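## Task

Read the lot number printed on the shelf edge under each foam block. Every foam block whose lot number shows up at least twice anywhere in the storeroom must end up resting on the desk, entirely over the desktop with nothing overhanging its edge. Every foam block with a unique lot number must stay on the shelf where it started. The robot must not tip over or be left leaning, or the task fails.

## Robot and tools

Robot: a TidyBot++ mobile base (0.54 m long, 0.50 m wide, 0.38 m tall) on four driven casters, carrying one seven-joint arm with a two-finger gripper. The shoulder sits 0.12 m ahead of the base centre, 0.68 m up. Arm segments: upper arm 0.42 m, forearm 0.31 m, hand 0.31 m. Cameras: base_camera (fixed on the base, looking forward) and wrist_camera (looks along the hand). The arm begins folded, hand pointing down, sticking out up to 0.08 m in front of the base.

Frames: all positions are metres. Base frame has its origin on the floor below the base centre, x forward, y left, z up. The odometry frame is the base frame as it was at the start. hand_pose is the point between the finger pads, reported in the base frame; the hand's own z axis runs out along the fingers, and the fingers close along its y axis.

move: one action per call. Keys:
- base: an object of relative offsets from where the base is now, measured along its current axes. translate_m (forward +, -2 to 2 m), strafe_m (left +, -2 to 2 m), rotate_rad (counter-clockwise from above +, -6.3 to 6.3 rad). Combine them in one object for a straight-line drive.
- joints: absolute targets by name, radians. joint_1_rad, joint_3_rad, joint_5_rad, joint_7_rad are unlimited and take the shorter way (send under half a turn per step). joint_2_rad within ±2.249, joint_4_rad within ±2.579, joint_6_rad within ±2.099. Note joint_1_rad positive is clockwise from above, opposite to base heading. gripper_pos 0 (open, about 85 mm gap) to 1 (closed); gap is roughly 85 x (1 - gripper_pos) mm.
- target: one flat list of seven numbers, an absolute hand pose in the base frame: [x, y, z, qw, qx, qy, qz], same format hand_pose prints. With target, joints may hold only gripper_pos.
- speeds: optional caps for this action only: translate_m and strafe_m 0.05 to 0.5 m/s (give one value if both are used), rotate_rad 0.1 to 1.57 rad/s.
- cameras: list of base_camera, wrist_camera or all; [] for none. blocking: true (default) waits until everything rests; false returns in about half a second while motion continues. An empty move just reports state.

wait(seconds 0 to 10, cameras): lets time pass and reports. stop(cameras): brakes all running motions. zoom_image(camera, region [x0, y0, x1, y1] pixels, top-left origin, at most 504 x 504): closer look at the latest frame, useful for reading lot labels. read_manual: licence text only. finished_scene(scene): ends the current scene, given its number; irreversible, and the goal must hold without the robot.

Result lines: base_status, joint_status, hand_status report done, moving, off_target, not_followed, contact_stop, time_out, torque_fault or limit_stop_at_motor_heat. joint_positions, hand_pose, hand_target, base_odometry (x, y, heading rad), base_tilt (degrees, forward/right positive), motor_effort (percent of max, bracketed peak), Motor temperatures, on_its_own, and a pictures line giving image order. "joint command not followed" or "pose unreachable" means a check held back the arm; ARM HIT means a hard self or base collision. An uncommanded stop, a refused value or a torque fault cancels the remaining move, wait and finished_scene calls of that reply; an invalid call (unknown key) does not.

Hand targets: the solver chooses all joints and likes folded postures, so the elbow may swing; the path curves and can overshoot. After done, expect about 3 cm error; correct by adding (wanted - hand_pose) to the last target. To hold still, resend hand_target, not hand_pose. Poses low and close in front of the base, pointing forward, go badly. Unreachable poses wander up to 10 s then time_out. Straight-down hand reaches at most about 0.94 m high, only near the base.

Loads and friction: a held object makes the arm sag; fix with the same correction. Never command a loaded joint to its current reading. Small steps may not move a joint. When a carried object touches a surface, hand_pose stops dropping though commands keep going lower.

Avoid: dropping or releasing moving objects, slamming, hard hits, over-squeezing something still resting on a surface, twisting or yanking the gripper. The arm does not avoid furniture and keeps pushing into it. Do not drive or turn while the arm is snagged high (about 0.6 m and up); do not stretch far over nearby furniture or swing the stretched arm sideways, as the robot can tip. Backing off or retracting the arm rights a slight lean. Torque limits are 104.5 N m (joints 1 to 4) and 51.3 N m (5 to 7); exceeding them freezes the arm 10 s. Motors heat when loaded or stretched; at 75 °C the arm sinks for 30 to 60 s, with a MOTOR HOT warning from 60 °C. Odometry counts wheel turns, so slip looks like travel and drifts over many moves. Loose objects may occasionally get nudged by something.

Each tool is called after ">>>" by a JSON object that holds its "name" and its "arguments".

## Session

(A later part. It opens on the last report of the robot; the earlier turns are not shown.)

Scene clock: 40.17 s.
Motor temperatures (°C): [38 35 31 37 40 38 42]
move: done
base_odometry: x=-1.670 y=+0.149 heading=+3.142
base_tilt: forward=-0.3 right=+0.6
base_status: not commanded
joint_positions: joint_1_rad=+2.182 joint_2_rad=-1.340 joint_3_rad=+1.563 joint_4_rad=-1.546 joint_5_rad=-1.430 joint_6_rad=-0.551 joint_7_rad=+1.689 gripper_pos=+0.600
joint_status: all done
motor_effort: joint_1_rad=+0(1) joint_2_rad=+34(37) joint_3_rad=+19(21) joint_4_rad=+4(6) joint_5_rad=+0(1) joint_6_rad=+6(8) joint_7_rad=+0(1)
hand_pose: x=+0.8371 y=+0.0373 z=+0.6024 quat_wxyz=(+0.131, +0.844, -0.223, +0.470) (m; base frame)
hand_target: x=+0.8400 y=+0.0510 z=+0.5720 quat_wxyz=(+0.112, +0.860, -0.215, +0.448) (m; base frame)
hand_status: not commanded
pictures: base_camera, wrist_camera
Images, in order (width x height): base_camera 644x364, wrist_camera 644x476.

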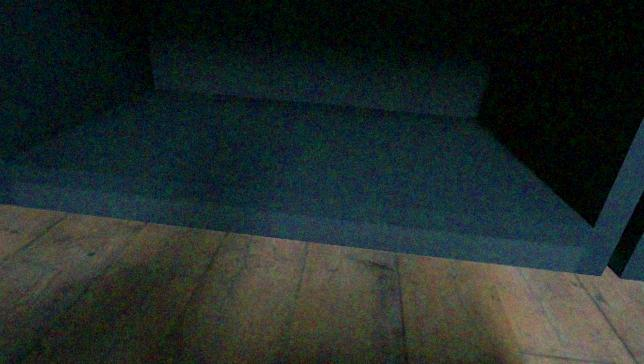

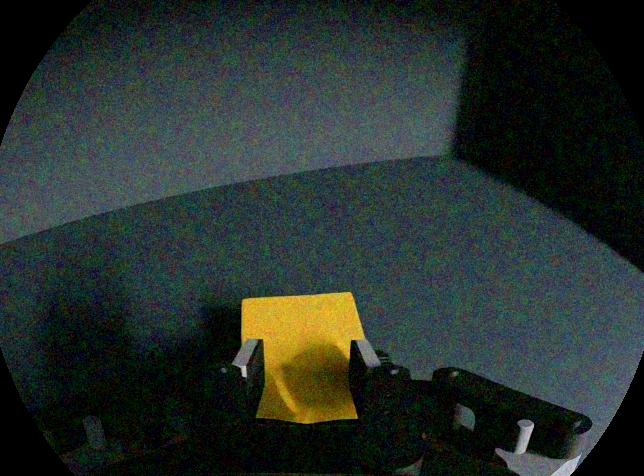

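>>> {"name": "move", "arguments": {"target": [0.825, 0.051, 0.65, 0.112, 0.860, -0.215, 0.448]}}

>>> {"name": "move", "arguments": {"base": {"translate_m":-0.45}}}

>>> {"name": "move", "arguments": {"target": [0.5, 0.0, 0.92, 0, 0.83, 0, 0.557]}}

Scene clock: 41.57 s.
Motor temperatures (°C): [38 35 31 37 40 38 42]
move: done
base_odometry: x=-1.670 y=+0.149 heading=+3.142
base_tilt: forward=-0.3 right=+0.6
base_status: not commanded
joint_positions: joint_1_rad=+2.182 joint_2_rad=-1.146 joint_3_rad=+1.532 joint_4_rad=-1.541 joint_5_rad=-1.283 joint_6_rad=-0.552 joint_7_rad=+1.680 gripper_pos=+0.600
joint_status: not commanded
motor_effort: joint_1_rad=+0(1) joint_2_rad=+35(39) joint_3_rad=+19(22) joint_4_rad=+9(9) joint_5_rad=+0(0) joint_6_rad=+7(8) joint_7_rad=+0(1)
hand_pose: x=+0.8294 y=+0.0351 z=+0.6688 quat_wxyz=(+0.102, +0.846, -0.233, +0.469) (m; base frame)
hand_target: x=+0.8250 y=+0.0510 z=+0.6500 quat_wxyz=(+0.112, +0.860, -0.215, +0.448) (m; base frame)
hand_status: done (0.025 m and 3.8 deg from the pose sent, 0.051 m and 4.0 deg at the start)
pictures: base_camera, wrist_camera
Images, in order (width x height): base_camera 644x364, wrist_camera 644x476.

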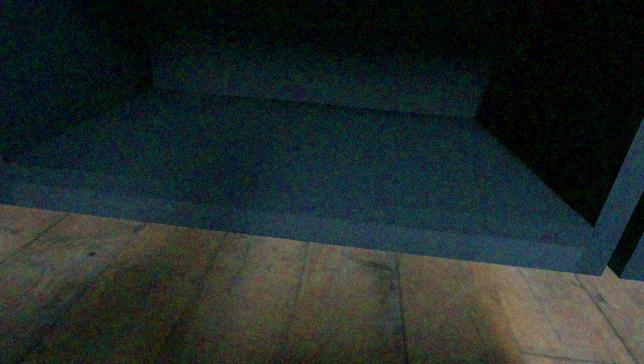

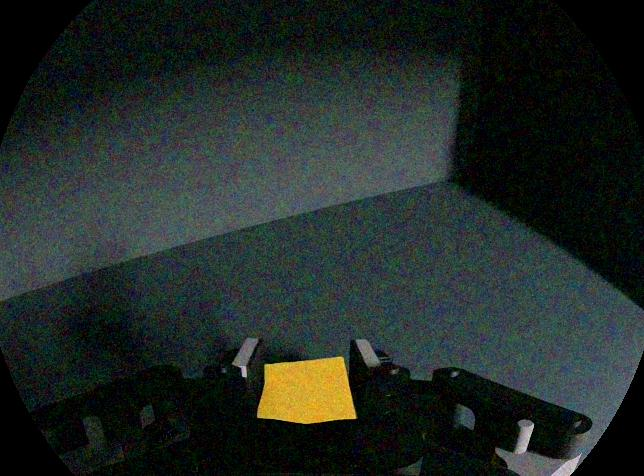

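Scene clock: 44.00 s.
Motor temperatures (°C): [38 35 31 37 40 38 42]
move: done
base_odometry: x=-1.220 y=+0.149 heading=-3.142
base_tilt: forward=-0.3 right=+0.6
base_status: done
joint_positions: joint_1_rad=+2.177 joint_2_rad=-1.146 joint_3_rad=+1.531 joint_4_rad=-1.534 joint_5_rad=-1.281 joint_6_rad=-0.552 joint_7_rad=+1.680 gripper_pos=+0.600
joint_status: not commanded
motor_effort: joint_1_rad=+0(3) joint_2_rad=+34(36) joint_3_rad=+19(20) joint_4_rad=+9(12) joint_5_rad=+0(1) joint_6_rad=+7(8) joint_7_rad=+0(1)
hand_pose: x=+0.8312 y=+0.0416 z=+0.6698 quat_wxyz=(+0.100, +0.847, -0.227, +0.470) (m; base frame)
hand_target: x=+0.8250 y=+0.0510 z=+0.6500 quat_wxyz=(+0.112, +0.860, -0.215, +0.448) (m; base frame)
hand_status: not commanded
pictures: base_camera, wrist_camera
Images, in order (width x height): base_camera 644x364, wrist_camera 644x476.

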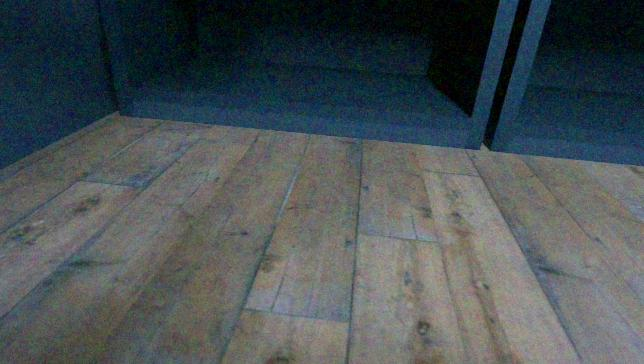

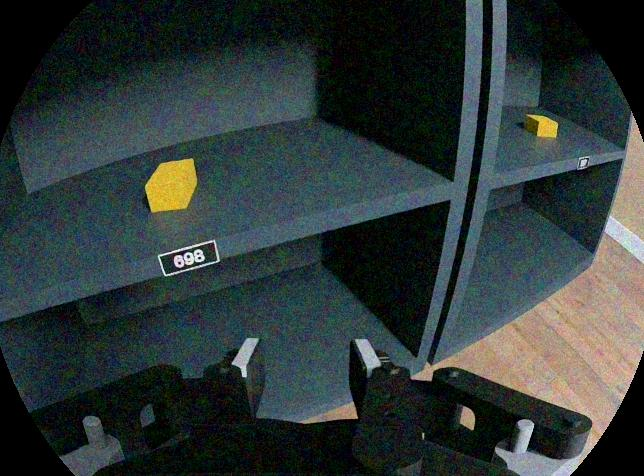

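Scene clock: 47.27 s.
Motor temperatures (°C): [38 35 31 37 40 38 42]
move: done
base_odometry: x=-1.220 y=+0.149 heading=-3.142
base_tilt: forward=-0.4 right=+0.6
base_status: not commanded
joint_positions: joint_1_rad=+0.015 joint_2_rad=-0.570 joint_3_rad=+3.133 joint_4_rad=-2.099 joint_5_rad=-0.072 joint_6_rad=-0.440 joint_7_rad=+1.618 gripper_pos=+0.600
joint_status: not commanded
motor_effort: joint_1_rad=+0(3) joint_2_rad=-2(36) joint_3_rad=+1(20) joint_4_rad=+22(23) joint_5_rad=+0(1) joint_6_rad=+8(9) joint_7_rad=+0(1)
hand_pose: x=+0.4929 y=+0.0093 z=+0.9290 quat_wxyz=(-0.014, +0.832, -0.001, +0.554) (m; base frame)
hand_target: x=+0.5000 y=+0.0000 z=+0.9200 quat_wxyz=(+0.000, +0.830, +0.000, +0.557) (m; base frame)
hand_status: done (0.015 m and 1.7 deg from the pose sent, 0.417 m and 30.3 deg at the start)
pictures: base_camera, wrist_camera
Images, in order (width x height): base_camera 644x364, wrist_camera 644x476.

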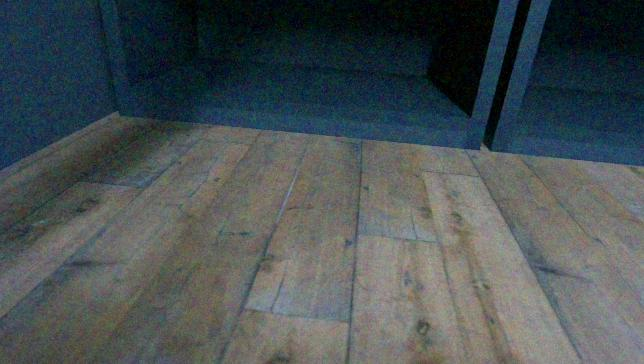

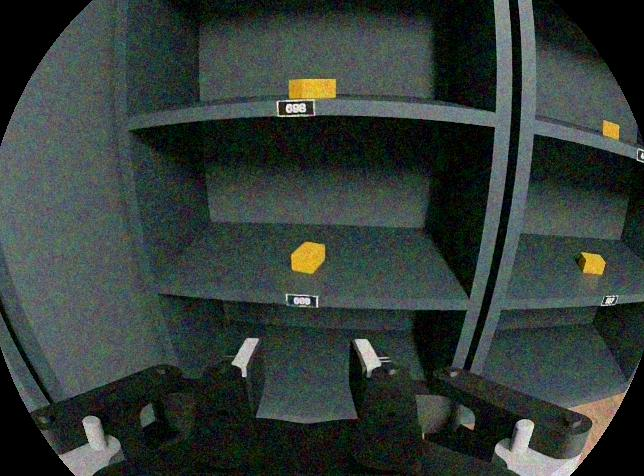

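>>> {"name": "move", "arguments": {"joints": {"gripper_pos":0}, "base": {"translate_m":0.45}, "target": [0.66, 0.116, 0.73, 0.112, 0.860, -0.215, 0.448]}}

>>> {"name": "move", "arguments": {"target": [0.732, 0.116, 0.668, 0.112, 0.860, -0.215, 0.448]}}

Scene clock: 50.50 s.
Motor temperatures (°C): [38 35 31 37 40 38 42]
move: done
base_odometry: x=-1.670 y=+0.149 heading=-3.141
base_tilt: forward=-0.3 right=+0.6
base_status: done
joint_positions: joint_1_rad=+1.644 joint_2_rad=-0.901 joint_3_rad=+1.709 joint_4_rad=-1.827 joint_5_rad=-0.634 joint_6_rad=-0.524 joint_7_rad=+1.356 gripper_pos=+0.000
joint_status: all done
motor_effort: joint_1_rad=+0(2) joint_2_rad=+22(23) joint_3_rad=+16(16) joint_4_rad=+14(23) joint_5_rad=+2(2) joint_6_rad=+8(9) joint_7_rad=+0(1)
hand_pose: x=+0.6583 y=+0.0987 z=+0.7514 quat_wxyz=(+0.143, +0.855, -0.183, +0.463) (m; base frame)
hand_target: x=+0.6600 y=+0.1160 z=+0.7300 quat_wxyz=(+0.112, +0.860, -0.215, +0.448) (m; base frame)
hand_status: done (0.028 m and 5.4 deg from the pose sent, 0.281 m and 31.2 deg at the start)
pictures: base_camera, wrist_camera
Images, in order (width x height): base_camera 644x364, wrist_camera 644x476.

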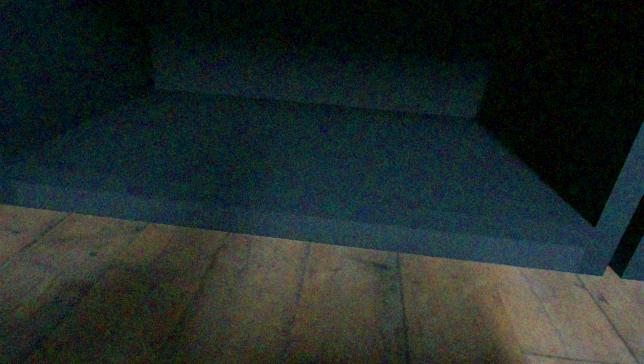

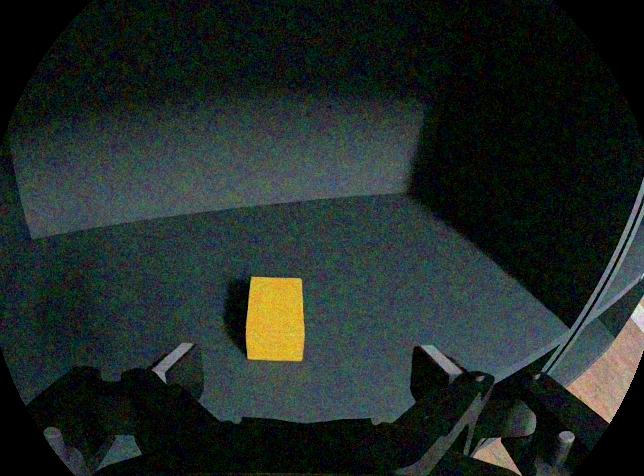

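Scene clock: 52.03 s.
Motor temperatures (°C): [38 35 31 37 40 38 42]
move: done
base_odometry: x=-1.670 y=+0.149 heading=-3.141
base_tilt: forward=-0.3 right=+0.6
base_status: not commanded
joint_positions: joint_1_rad=+1.860 joint_2_rad=-1.049 joint_3_rad=+1.570 joint_4_rad=-1.726 joint_5_rad=-0.882 joint_6_rad=-0.524 joint_7_rad=+1.382 gripper_pos=+0.000
joint_status: not commanded
motor_effort: joint_1_rad=-1(2) joint_2_rad=+28(29) joint_3_rad=+18(19) joint_4_rad=+11(14) joint_5_rad=+1(2) joint_6_rad=+7(8) joint_7_rad=+0(1)
hand_pose: x=+0.7224 y=+0.1003 z=+0.6818 quat_wxyz=(+0.127, +0.855, -0.222, +0.452) (m; base frame)
hand_target: x=+0.7320 y=+0.1160 z=+0.6680 quat_wxyz=(+0.112, +0.860, -0.215, +0.448) (m; base frame)
hand_status: done (0.023 m and 2.0 deg from the pose sent, 0.113 m and 5.4 deg at the start)
pictures: base_camera, wrist_camera
Images, in order (width x height): base_camera 644x364, wrist_camera 644x476.

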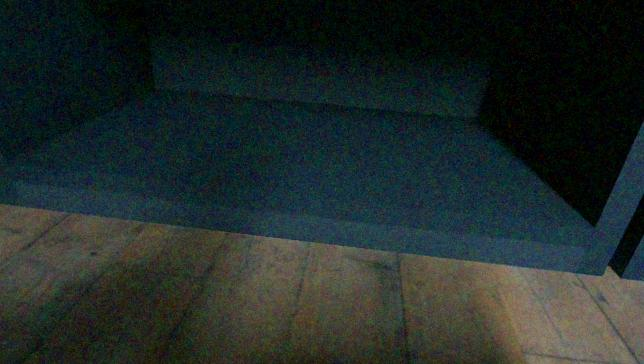

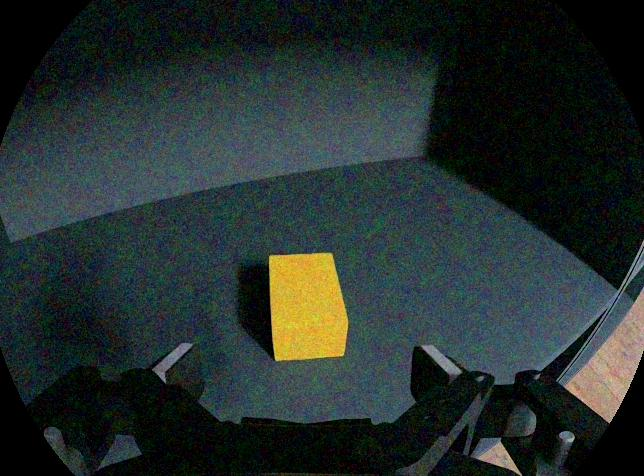

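>>> {"name": "move", "arguments": {"target": [0.835, 0.058, 0.590, 0.112, 0.860, -0.215, 0.448]}}

>>> {"name": "move", "arguments": {"target": [0.87, 0.036, 0.560, 0.112, 0.860, -0.215, 0.448]}}

>>> {"name": "move", "arguments": {"joints": {"gripper_pos":0.75}}}

>>> {"name": "move", "arguments": {"target": [0.85, 0.051, 0.65, 0.112, 0.860, -0.215, 0.448]}}

Scene clock: 54.57 s.
Motor temperatures (°C): [38 35 31 37 40 38 42]
move: done
base_odometry: x=-1.670 y=+0.149 heading=-3.141
base_tilt: forward=-0.3 right=+0.6
base_status: not commanded
joint_positions: joint_1_rad=+2.171 joint_2_rad=-1.280 joint_3_rad=+1.542 joint_4_rad=-1.550 joint_5_rad=-1.328 joint_6_rad=-0.530 joint_7_rad=+1.645 gripper_pos=+0.000
joint_status: not commanded
motor_effort: joint_1_rad=+0(3) joint_2_rad=+35(37) joint_3_rad=+20(21) joint_4_rad=+6(11) joint_5_rad=+0(1) joint_6_rad=+7(8) joint_7_rad=+0(1)
hand_pose: x=+0.8303 y=+0.0359 z=+0.6206 quat_wxyz=(+0.135, +0.843, -0.227, +0.469) (m; base frame)
hand_target: x=+0.8350 y=+0.0580 z=+0.5900 quat_wxyz=(+0.112, +0.860, -0.215, +0.448) (m; base frame)
hand_status: done (0.038 m and 4.3 deg from the pose sent, 0.151 m and 2.0 deg at the start)
pictures: base_camera, wrist_camera
Images, in order (width x height): base_camera 644x364, wrist_camera 644x476.

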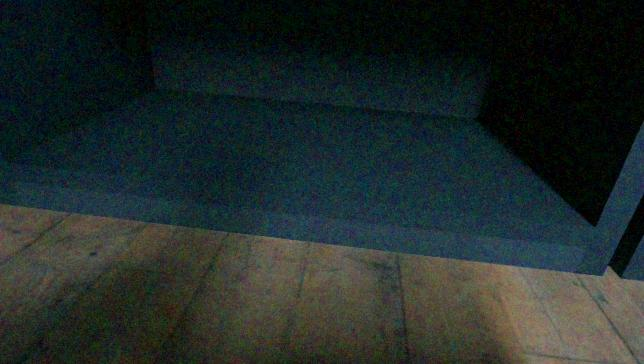

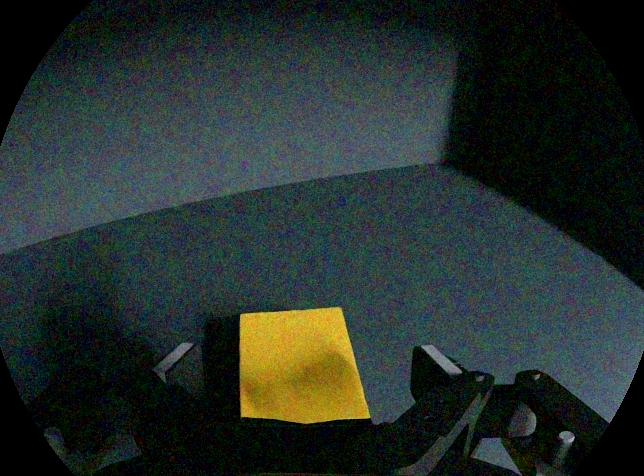

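Scene clock: 55.80 s.
Motor temperatures (°C): [38 35 31 37 40 38 42]
move: done
base_odometry: x=-1.670 y=+0.149 heading=-3.141
base_tilt: forward=-0.3 right=+0.6
base_status: not commanded
joint_positions: joint_1_rad=+2.267 joint_2_rad=-1.375 joint_3_rad=+1.542 joint_4_rad=-1.456 joint_5_rad=-1.439 joint_6_rad=-0.555 joint_7_rad=+1.667 gripper_pos=+0.000
joint_status: not commanded
motor_effort: joint_1_rad=+0(3) joint_2_rad=+38(40) joint_3_rad=+21(22) joint_4_rad=+4(7) joint_5_rad=+0(1) joint_6_rad=+7(8) joint_7_rad=+0(1)
hand_pose: x=+0.8663 y=+0.0203 z=+0.5841 quat_wxyz=(+0.132, +0.846, -0.224, +0.466) (m; base frame)
hand_target: x=+0.8700 y=+0.0360 z=+0.5600 quat_wxyz=(+0.112, +0.860, -0.215, +0.448) (m; base frame)
hand_status: done (0.029 m and 3.7 deg from the pose sent, 0.073 m and 4.3 deg at the start)
pictures: base_camera, wrist_camera
Images, in order (width x height): base_camera 644x364, wrist_camera 644x476.

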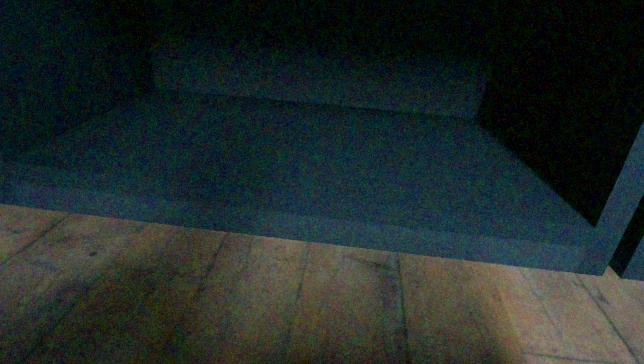

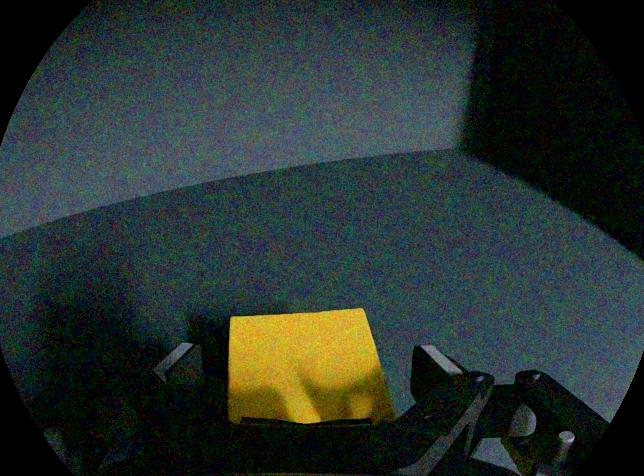

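Scene clock: 56.77 s.
Motor temperatures (°C): [38 35 31 37 40 37 42]
move: off_target
base_odometry: x=-1.670 y=+0.149 heading=-3.141
base_tilt: forward=-0.3 right=+0.6
base_status: not commanded
joint_positions: joint_1_rad=+2.267 joint_2_rad=-1.375 joint_3_rad=+1.544 joint_4_rad=-1.455 joint_5_rad=-1.441 joint_6_rad=-0.557 joint_7_rad=+1.667 gripper_pos=+0.408
joint_status: gripper_pos off_target (ended at +0.408, target +0.750)
motor_effort: joint_1_rad=-1(2) joint_2_rad=+37(38) joint_3_rad=+20(21) joint_4_rad=+4(5) joint_5_rad=+0(1) joint_6_rad=+7(8) joint_7_rad=+0(1)
hand_pose: x=+0.8665 y=+0.0202 z=+0.5853 quat_wxyz=(+0.132, +0.845, -0.225, +0.466) (m; base frame)
hand_target: x=+0.8700 y=+0.0360 z=+0.5600 quat_wxyz=(+0.112, +0.860, -0.215, +0.448) (m; base frame)
hand_status: not commanded
pictures: base_camera, wrist_camera
Images, in order (width x height): base_camera 644x364, wrist_camera 644x476.

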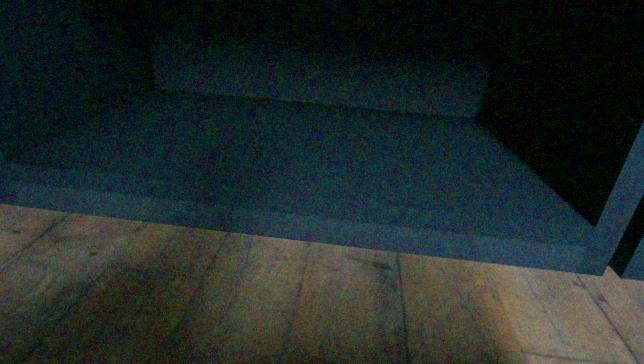

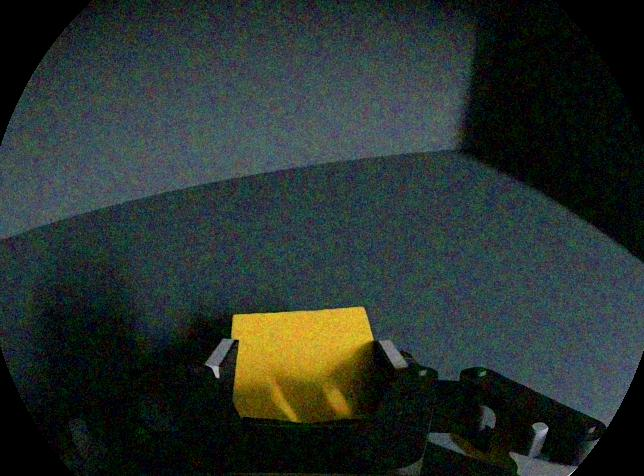

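Scene clock: 57.97 s.
Motor temperatures (°C): [38 35 31 37 40 37 42]
move: done
base_odometry: x=-1.670 y=+0.149 heading=-3.141
base_tilt: forward=-0.3 right=+0.6
base_status: not commanded
joint_positions: joint_1_rad=+2.240 joint_2_rad=-1.175 joint_3_rad=+1.536 joint_4_rad=-1.447 joint_5_rad=-1.269 joint_6_rad=-0.570 joint_7_rad=+1.629 gripper_pos=+0.408
joint_status: not commanded
motor_effort: joint_1_rad=-1(1) joint_2_rad=+36(41) joint_3_rad=+20(22) joint_4_rad=+9(9) joint_5_rad=+0(1) joint_6_rad=+8(8) joint_7_rad=+0(1)
hand_pose: x=+0.8580 y=+0.0319 z=+0.6742 quat_wxyz=(+0.103, +0.842, -0.231, +0.477) (m; base frame)
hand_target: x=+0.8500 y=+0.0510 z=+0.6500 quat_wxyz=(+0.112, +0.860, -0.215, +0.448) (m; base frame)
hand_status: done (0.032 m and 4.4 deg from the pose sent, 0.074 m and 3.7 deg at the start)
pictures: base_camera, wrist_camera
Images, in order (width x height): base_camera 644x364, wrist_camera 644x476.

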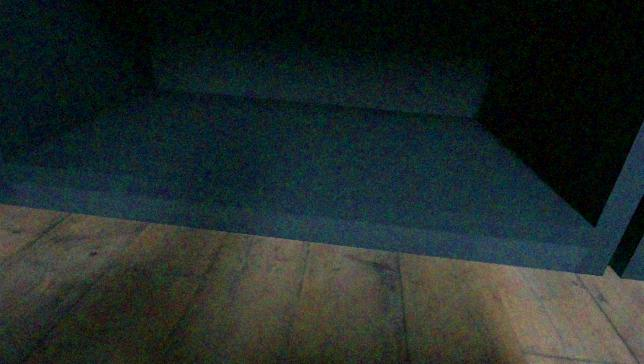

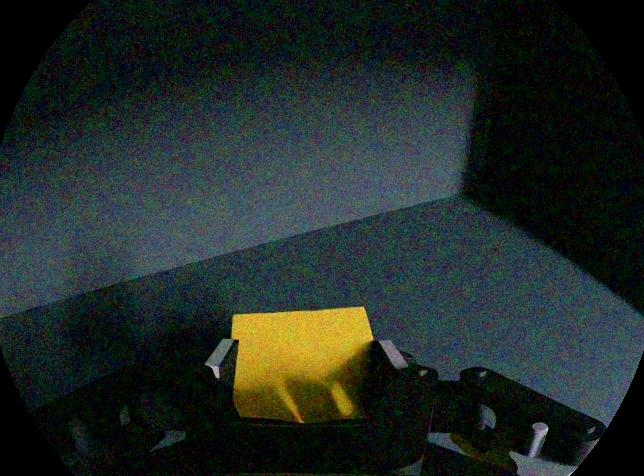

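>>> {"name": "move", "arguments": {"base": {"translate_m":-0.45}}}

>>> {"name": "move", "arguments": {"base": {"translate_m":-0.8, "strafe_m":0.1,"rotate_rad":-1.571}, "target": [0.45, 0.0, 0.95, 0, 0.83, 0, 0.557]}}

Scene clock: 60.73 s.
Motor temperatures (°C): [38 36 31 37 40 37 42]
move: done
base_odometry: x=-1.220 y=+0.149 heading=-3.140
base_tilt: forward=-0.3 right=+0.6
base_status: done
joint_positions: joint_1_rad=+2.231 joint_2_rad=-1.175 joint_3_rad=+1.535 joint_4_rad=-1.441 joint_5_rad=-1.266 joint_6_rad=-0.572 joint_7_rad=+1.629 gripper_pos=+0.408
joint_status: not commanded
motor_effort: joint_1_rad=-1(3) joint_2_rad=+36(38) joint_3_rad=+20(21) joint_4_rad=+8(10) joint_5_rad=+0(1) joint_6_rad=+8(8) joint_7_rad=+0(1)
hand_pose: x=+0.8590 y=+0.0404 z=+0.6746 quat_wxyz=(+0.101, +0.844, -0.224, +0.477) (m; base frame)
hand_target: x=+0.8500 y=+0.0510 z=+0.6500 quat_wxyz=(+0.112, +0.860, -0.215, +0.448) (m; base frame)
hand_status: not commanded
pictures: base_camera, wrist_camera
Images, in order (width x height): base_camera 644x364, wrist_camera 644x476.

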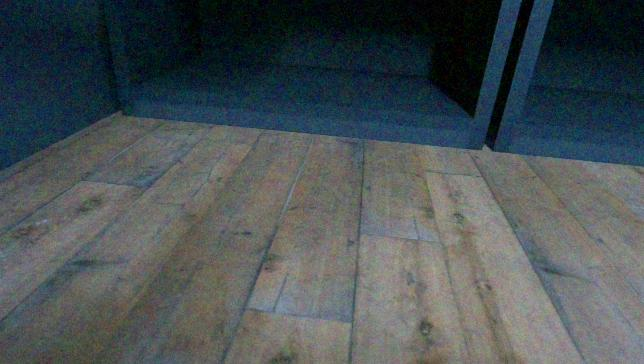

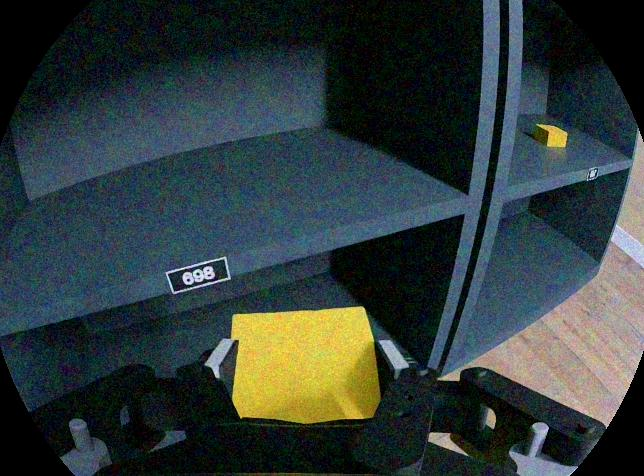

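Scene clock: 64.07 s.
Motor temperatures (°C): [38 36 31 37 40 37 42]
move: done
base_odometry: x=-0.419 y=+0.050 heading=+1.571
base_tilt: forward=-0.4 right=+0.6
base_status: done
joint_positions: joint_1_rad=+0.016 joint_2_rad=-0.698 joint_3_rad=+3.136 joint_4_rad=-2.033 joint_5_rad=-0.071 joint_6_rad=-0.572 joint_7_rad=+1.617 gripper_pos=+0.408
joint_status: not commanded
motor_effort: joint_1_rad=+0(4) joint_2_rad=+3(39) joint_3_rad=+1(22) joint_4_rad=+22(23) joint_5_rad=+1(1) joint_6_rad=+8(9) joint_7_rad=+0(1)
hand_pose: x=+0.4480 y=+0.0106 z=+0.9755 quat_wxyz=(-0.015, +0.815, +0.002, +0.579) (m; base frame)
hand_target: x=+0.4500 y=+0.0000 z=+0.9500 quat_wxyz=(+0.000, +0.830, +0.000, +0.557) (m; base frame)
hand_status: done (0.028 m and 3.5 deg from the pose sent, 0.495 m and 29.8 deg at the start)
pictures: base_camera, wrist_camera
Images, in order (width x height): base_camera 644x364, wrist_camera 644x476.

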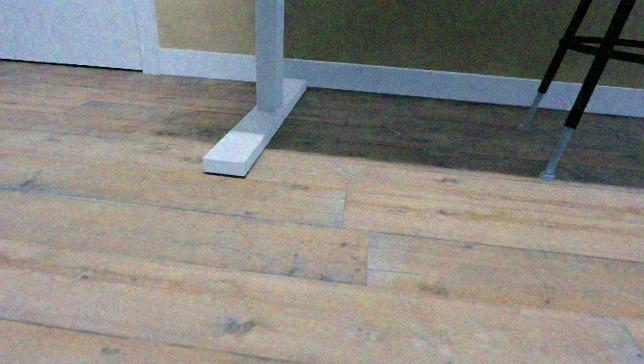

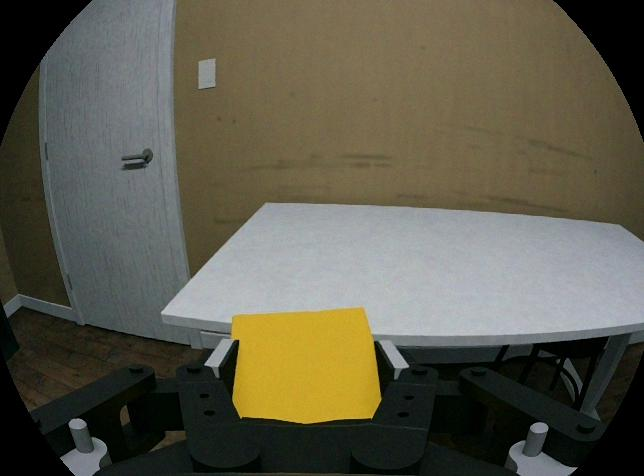

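>>> {"name": "move", "arguments": {"base": {"translate_m":0.3}}}

>>> {"name": "move", "arguments": {"target": [0.78, 0.0, 0.80, 0, 0.887, 0, 0.462]}}

Scene clock: 66.43 s.
Motor temperatures (°C): [38 36 31 37 40 37 42]
move: done
base_odometry: x=-0.419 y=+0.351 heading=+1.570
base_tilt: forward=-0.3 right=+0.6
base_status: done
joint_positions: joint_1_rad=+0.015 joint_2_rad=-0.685 joint_3_rad=+3.136 joint_4_rad=-2.034 joint_5_rad=-0.069 joint_6_rad=-0.572 joint_7_rad=+1.617 gripper_pos=+0.408
joint_status: not commanded
motor_effort: joint_1_rad=-1(1) joint_2_rad=+1(5) joint_3_rad=+1(2) joint_4_rad=+23(23) joint_5_rad=+0(1) joint_6_rad=+9(9) joint_7_rad=+0(1)
hand_pose: x=+0.4519 y=+0.0101 z=+0.9702 quat_wxyz=(-0.014, +0.819, +0.002, +0.573) (m; base frame)
hand_target: x=+0.4500 y=+0.0000 z=+0.9500 quat_wxyz=(+0.000, +0.830, +0.000, +0.557) (m; base frame)
hand_status: not commanded
pictures: base_camera, wrist_camera
Images, in order (width x height): base_camera 644x364, wrist_camera 644x476.

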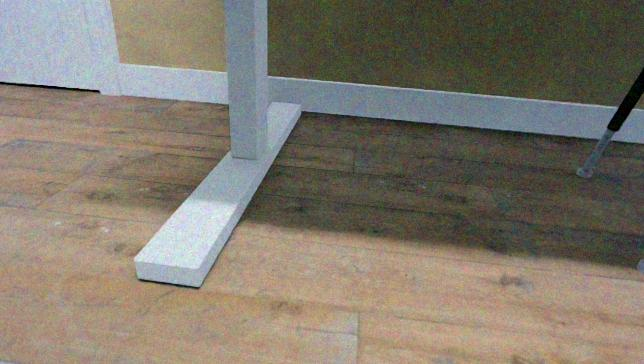

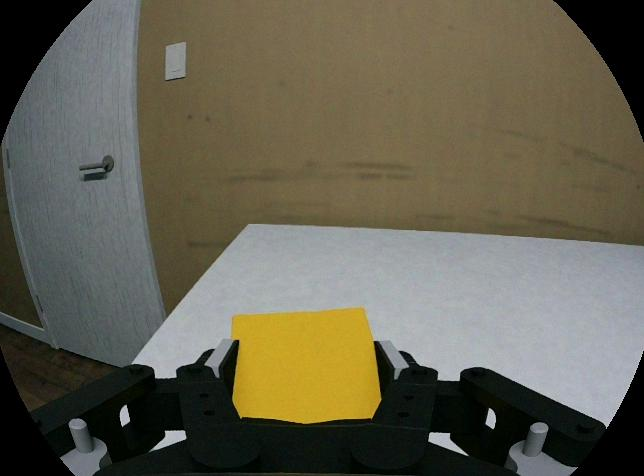

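Scene clock: 68.67 s.
Motor temperatures (°C): [38 36 31 37 40 37 42]
move: done
base_odometry: x=-0.419 y=+0.351 heading=+1.570
base_tilt: forward=-0.3 right=+0.6
base_status: not commanded
joint_positions: joint_1_rad=+0.015 joint_2_rad=+0.247 joint_3_rad=+3.136 joint_4_rad=-1.676 joint_5_rad=-0.069 joint_6_rad=-0.314 joint_7_rad=+1.617 gripper_pos=+0.408
joint_status: not commanded
motor_effort: joint_1_rad=+0(1) joint_2_rad=-28(30) joint_3_rad=+0(1) joint_4_rad=+21(23) joint_5_rad=+1(1) joint_6_rad=+7(9) joint_7_rad=-1(1)
hand_pose: x=+0.7618 y=+0.0013 z=+0.7890 quat_wxyz=(-0.012, +0.899, -0.009, +0.437) (m; base frame)
hand_target: x=+0.7800 y=+0.0000 z=+0.8000 quat_wxyz=(+0.000, +0.887, +0.000, +0.462) (m; base frame)
hand_status: done (0.021 m and 3.6 deg from the pose sent, 0.370 m and 15.0 deg at the start)
pictures: base_camera, wrist_camera
Images, in order (width x height): base_camera 644x364, wrist_camera 644x476.

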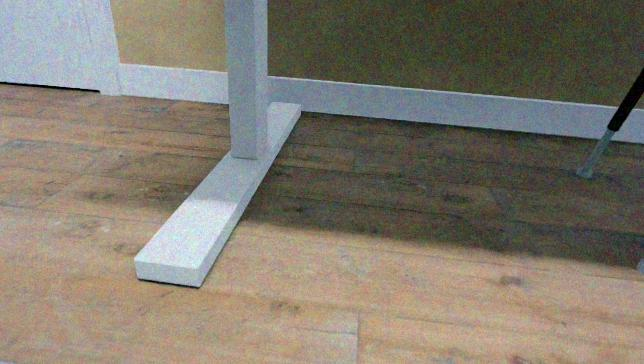

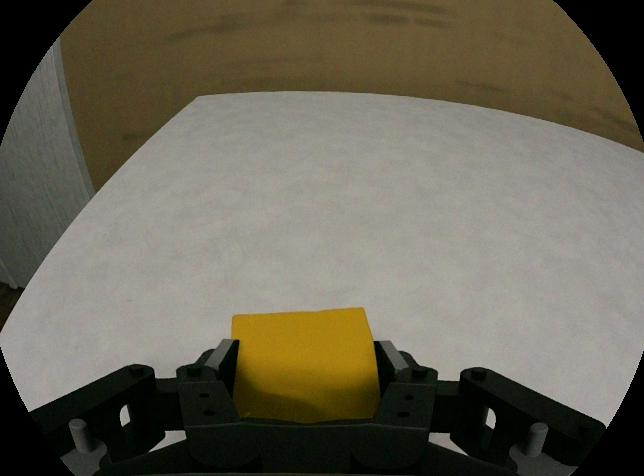

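>>> {"name": "move", "arguments": {"target": [0.83, 0.0, 0.77, 0, 0.875, 0, 0.484], "cameras": ["wrist_camera"]}}

>>> {"name": "move", "arguments": {"target": [0.83, 0.0, 0.75, 0, 0.875, 0, 0.484], "cameras": ["wrist_camera"]}}

>>> {"name": "move", "arguments": {"target": [0.83, 0.0, 0.735, 0, 0.875, 0, 0.484], "cameras": ["wrist_camera"]}}

Scene clock: 70.27 s.
Motor temperatures (°C): [38 36 31 37 40 37 42]
move: done
base_odometry: x=-0.419 y=+0.350 heading=+1.570
base_tilt: forward=-0.3 right=+0.6
base_status: not commanded
joint_positions: joint_1_rad=+0.015 joint_2_rad=+0.364 joint_3_rad=+3.136 joint_4_rad=-1.624 joint_5_rad=-0.069 joint_6_rad=-0.172 joint_7_rad=+1.617 gripper_pos=+0.408
joint_status: not commanded
motor_effort: joint_1_rad=+0(1) joint_2_rad=-30(33) joint_3_rad=+0(1) joint_4_rad=+19(21) joint_5_rad=+0(1) joint_6_rad=+7(8) joint_7_rad=+0(1)
hand_pose: x=+0.8150 y=-0.0023 z=+0.7748 quat_wxyz=(-0.009, +0.882, -0.012, +0.472) (m; base frame)
hand_target: x=+0.8300 y=+0.0000 z=+0.7700 quat_wxyz=(+0.000, +0.875, +0.000, +0.484) (m; base frame)
hand_status: done (0.016 m and 2.3 deg from the pose sent, 0.071 m and 6.3 deg at the start)
pictures: wrist_camera
Images, in order (width x height): wrist_camera 644x476.

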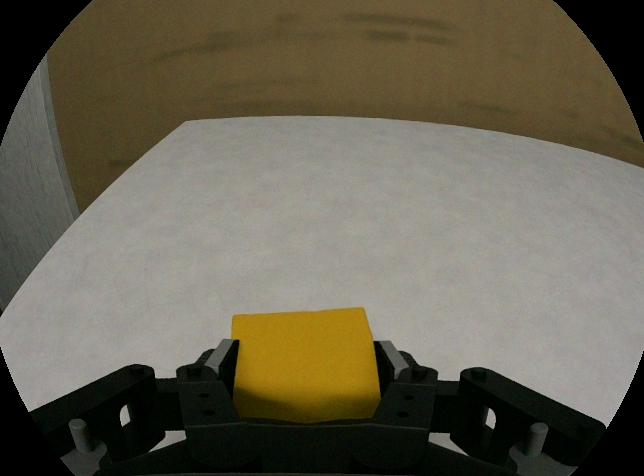

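Scene clock: 70.97 s.
Motor temperatures (°C): [38 36 31 37 40 37 42]
move: off_target
base_odometry: x=-0.419 y=+0.350 heading=+1.570
base_tilt: forward=-0.3 right=+0.6
base_status: not commanded
joint_positions: joint_1_rad=+0.015 joint_2_rad=+0.380 joint_3_rad=+3.136 joint_4_rad=-1.633 joint_5_rad=-0.068 joint_6_rad=-0.111 joint_7_rad=+1.617 gripper_pos=+0.408
joint_status: not commanded
motor_effort: joint_1_rad=+1(1) joint_2_rad=-29(33) joint_3_rad=+1(1) joint_4_rad=+19(20) joint_5_rad=+1(1) joint_6_rad=+8(8) joint_7_rad=+0(0)
hand_pose: x=+0.8240 y=-0.0036 z=+0.7741 quat_wxyz=(-0.007, +0.873, -0.013, +0.487) (m; base frame)
hand_target: x=+0.8300 y=+0.0000 z=+0.7500 quat_wxyz=(+0.000, +0.875, +0.000, +0.484) (m; base frame)
hand_status: off_target (0.025 m and 1.7 deg from the pose sent, 0.029 m and 2.3 deg at the start)
pictures: wrist_camera
Images, in order (width x height): wrist_camera 644x476.

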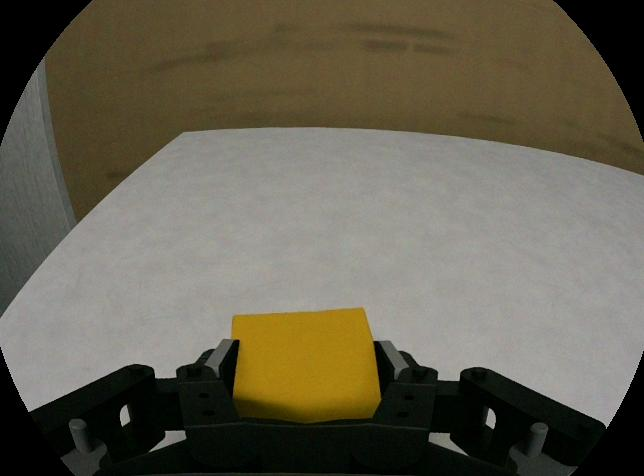

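Scene clock: 71.60 s.
Motor temperatures (°C): [38 36 31 37 40 37 42]
move: off_target
base_odometry: x=-0.419 y=+0.350 heading=+1.570
base_tilt: forward=-0.3 right=+0.6
base_status: not commanded
joint_positions: joint_1_rad=+0.015 joint_2_rad=+0.386 joint_3_rad=+3.136 joint_4_rad=-1.647 joint_5_rad=-0.067 joint_6_rad=-0.066 joint_7_rad=+1.615 gripper_pos=+0.408
joint_status: not commanded
motor_effort: joint_1_rad=+0(1) joint_2_rad=-29(30) joint_3_rad=+0(1) joint_4_rad=+19(20) joint_5_rad=+1(1) joint_6_rad=+7(8) joint_7_rad=+0(0)
hand_pose: x=+0.8277 y=-0.0047 z=+0.7746 quat_wxyz=(-0.006, +0.867, -0.014, +0.498) (m; base frame)
hand_target: x=+0.8300 y=+0.0000 z=+0.7350 quat_wxyz=(+0.000, +0.875, +0.000, +0.484) (m; base frame)
hand_status: off_target (0.040 m and 2.5 deg from the pose sent, 0.040 m and 1.7 deg at the start)
pictures: wrist_camera
Images, in order (width x height): wrist_camera 644x476.

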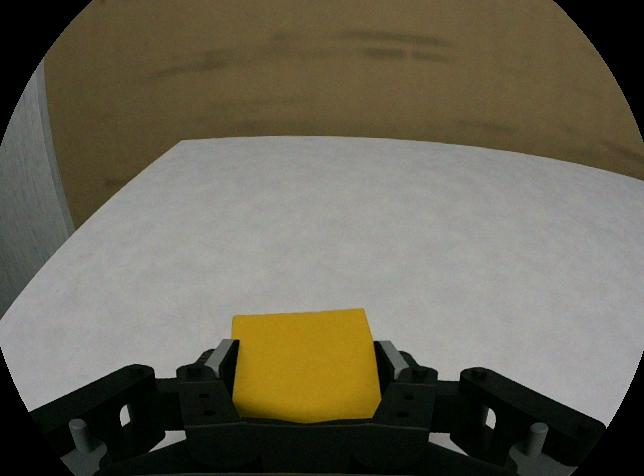

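>>> {"name": "move", "arguments": {"target": [0.83, 0.0, 0.766, 0, 0.88, 0, 0.474], "cameras": []}}

>>> {"name": "move", "arguments": {"joints": {"gripper_pos":0}, "cameras": ["wrist_camera"]}}

>>> {"name": "move", "arguments": {"target": [0.70, 0.0, 0.86, 0, 0.88, 0, 0.474], "cameras": ["wrist_camera"]}}

>>> {"name": "move", "arguments": {"base": {"translate_m":-0.35}, "target": [0.45, 0.0, 0.95, 0, 0.83, 0, 0.557]}}

Scene clock: 72.70 s.
Motor temperatures (°C): [38 36 31 37 40 37 42]
move: done
base_odometry: x=-0.419 y=+0.350 heading=+1.570
base_tilt: forward=-0.3 right=+0.6
base_status: not commanded
joint_positions: joint_1_rad=+0.015 joint_2_rad=+0.386 joint_3_rad=+3.136 joint_4_rad=-1.609 joint_5_rad=-0.067 joint_6_rad=-0.125 joint_7_rad=+1.615 gripper_pos=+0.408
joint_status: not commanded
motor_effort: joint_1_rad=+0(1) joint_2_rad=-33(34) joint_3_rad=+0(1) joint_4_rad=+20(21) joint_5_rad=+1(1) joint_6_rad=+8(8) joint_7_rad=+0(1)
hand_pose: x=+0.8295 y=-0.0035 z=+0.7797 quat_wxyz=(-0.007, +0.872, -0.013, +0.489) (m; base frame)
hand_target: x=+0.8300 y=+0.0000 z=+0.7660 quat_wxyz=(+0.000, +0.880, +0.000, +0.474) (m; base frame)
hand_status: done (0.014 m and 2.6 deg from the pose sent, 0.010 m and 3.6 deg at the start)
pictures: none
No camera images: "cameras" was empty.

Scene clock: 73.67 s.
Motor temperatures (°C): [38 36 31 37 40 37 42]
move: done
base_odometry: x=-0.419 y=+0.350 heading=+1.570
base_tilt: forward=-0.3 right=+0.6
base_status: not commanded
joint_positions: joint_1_rad=+0.015 joint_2_rad=+0.386 joint_3_rad=+3.136 joint_4_rad=-1.609 joint_5_rad=-0.067 joint_6_rad=-0.125 joint_7_rad=+1.615 gripper_pos=+0.000
joint_status: all done
motor_effort: joint_1_rad=+0(1) joint_2_rad=-33(34) joint_3_rad=+0(0) joint_4_rad=+20(21) joint_5_rad=+1(1) joint_6_rad=+8(8) joint_7_rad=+0(0)
hand_pose: x=+0.8295 y=-0.0035 z=+0.7797 quat_wxyz=(-0.007, +0.872, -0.013, +0.489) (m; base frame)
hand_target: x=+0.8300 y=+0.0000 z=+0.7660 quat_wxyz=(+0.000, +0.880, +0.000, +0.474) (m; base frame)
hand_status: not commanded
pictures: wrist_camera
Images, in order (width x height): wrist_camera 644x476.

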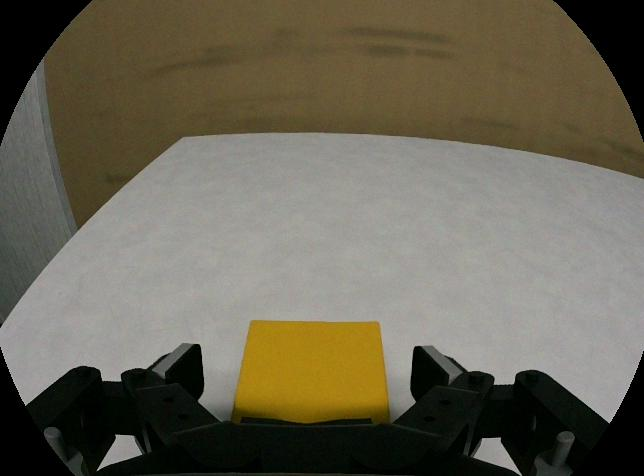

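Scene clock: 75.23 s.
Motor temperatures (°C): [38 36 31 37 40 37 42]
move: done
base_odometry: x=-0.419 y=+0.351 heading=+1.570
base_tilt: forward=-0.3 right=+0.6
base_status: not commanded
joint_positions: joint_1_rad=+0.007 joint_2_rad=+0.030 joint_3_rad=+3.142 joint_4_rad=-1.732 joint_5_rad=-0.067 joint_6_rad=-0.304 joint_7_rad=+1.615 gripper_pos=+0.000
joint_status: not commanded
motor_effort: joint_1_rad=+0(1) joint_2_rad=-21(36) joint_3_rad=+0(1) joint_4_rad=+21(23) joint_5_rad=+0(1) joint_6_rad=+7(8) joint_7_rad=+0(1)
hand_pose: x=+0.7141 y=+0.0031 z=+0.8949 quat_wxyz=(-0.012, +0.859, -0.007, +0.512) (m; base frame)
hand_target: x=+0.7000 y=+0.0000 z=+0.8600 quat_wxyz=(+0.000, +0.880, +0.000, +0.474) (m; base frame)
hand_status: done (0.038 m and 5.3 deg from the pose sent, 0.152 m and 2.6 deg at the start)
pictures: wrist_camera
Images, in order (width x height): wrist_camera 644x476.

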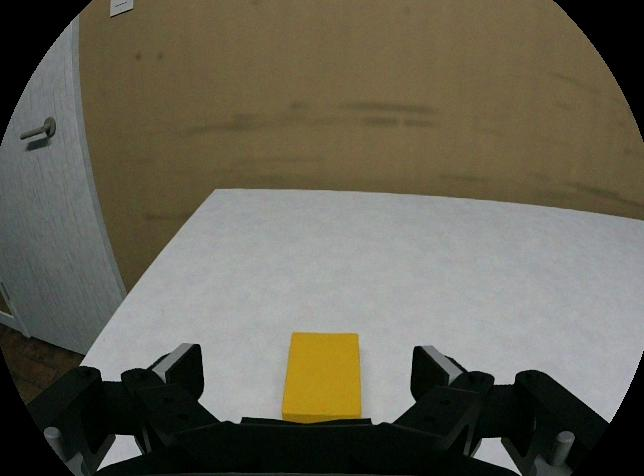

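Scene clock: 77.40 s.
Motor temperatures (°C): [38 36 31 37 40 37 42]
move: done
base_odometry: x=-0.419 y=+0.000 heading=+1.569
base_tilt: forward=-0.4 right=+0.6
base_status: done
joint_positions: joint_1_rad=+0.006 joint_2_rad=-0.681 joint_3_rad=+3.144 joint_4_rad=-2.030 joint_5_rad=-0.067 joint_6_rad=-0.531 joint_7_rad=+1.615 gripper_pos=+0.000
joint_status: not commanded
motor_effort: joint_1_rad=+0(1) joint_2_rad=+1(26) joint_3_rad=+1(2) joint_4_rad=+22(23) joint_5_rad=+0(1) joint_6_rad=+8(9) joint_7_rad=+0(1)
hand_pose: x=+0.4573 y=+0.0090 z=+0.9835 quat_wxyz=(-0.016, +0.807, +0.001, +0.590) (m; base frame)
hand_target: x=+0.4500 y=+0.0000 z=+0.9500 quat_wxyz=(+0.000, +0.830, +0.000, +0.557) (m; base frame)
hand_status: done (0.035 m and 4.9 deg from the pose sent, 0.270 m and 6.3 deg at the start)
pictures: base_camera, wrist_camera
Images, in order (width x height): base_camera 644x364, wrist_camera 644x476.

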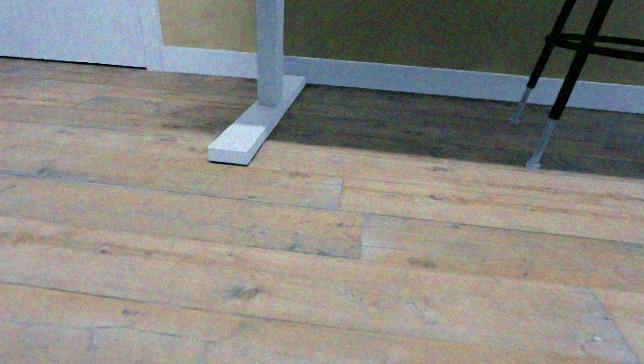

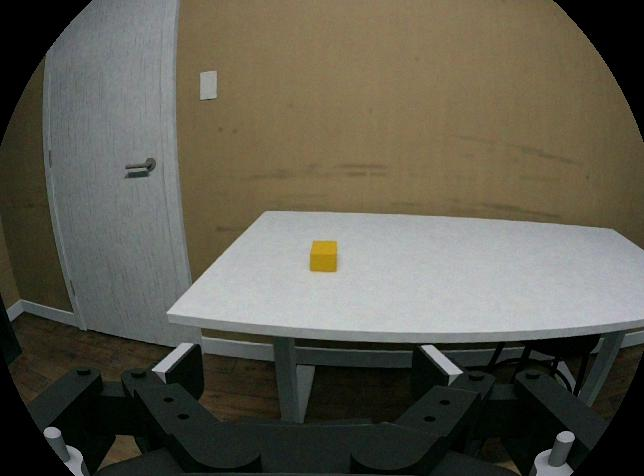

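>>> {"name": "move", "arguments": {"base": {"translate_m":0.149,"strafe_m":0.95,"rotate_rad":1.571}, "target": [0.48, 0.0, 1.1, 0, 0.755, 0, 0.656]}}

>>> {"name": "zoom_image", "arguments": {"camera": "wrist_camera", "region": [250, 180, 400, 300]}}

Scene clock: 81.30 s.
Motor temperatures (°C): [38 36 31 37 40 37 42]
move: done
base_odometry: x=-1.369 y=+0.151 heading=+3.141
base_tilt: forward=-0.4 right=+0.6
base_status: done
joint_positions: joint_1_rad=+0.006 joint_2_rad=-0.604 joint_3_rad=+3.146 joint_4_rad=-1.811 joint_5_rad=-0.064 joint_6_rad=-0.532 joint_7_rad=+1.615 gripper_pos=+0.000
joint_status: not commanded
motor_effort: joint_1_rad=+0(2) joint_2_rad=+0(4) joint_3_rad=+1(2) joint_4_rad=+22(24) joint_5_rad=+0(1) joint_6_rad=+9(9) joint_7_rad=+0(1)
hand_pose: x=+0.4808 y=+0.0070 z=+1.0882 quat_wxyz=(-0.014, +0.764, +0.002, +0.646) (m; base frame)
hand_target: x=+0.4800 y=+0.0000 z=+1.1000 quat_wxyz=(+0.000, +0.755, +0.000, +0.656) (m; base frame)
hand_status: done (0.014 m and 2.2 deg from the pose sent, 0.119 m and 9.8 deg at the start)
pictures: base_camera, wrist_camera
Images, in order (width x height): base_camera 644x364, wrist_camera 644x476.

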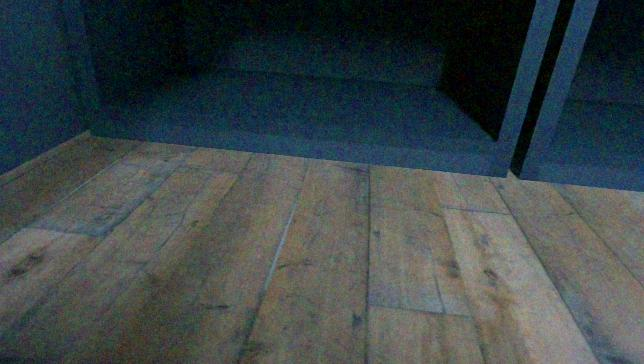

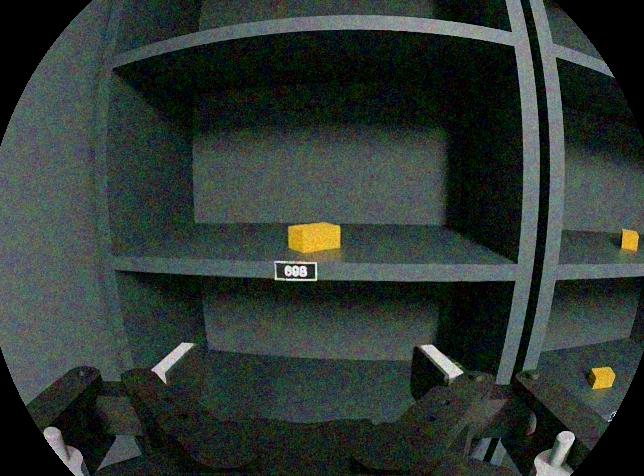

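Scaled by 3.360.

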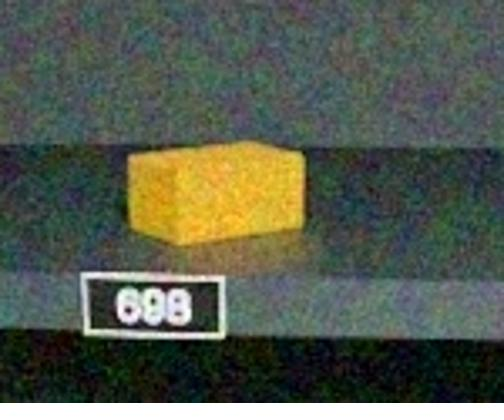

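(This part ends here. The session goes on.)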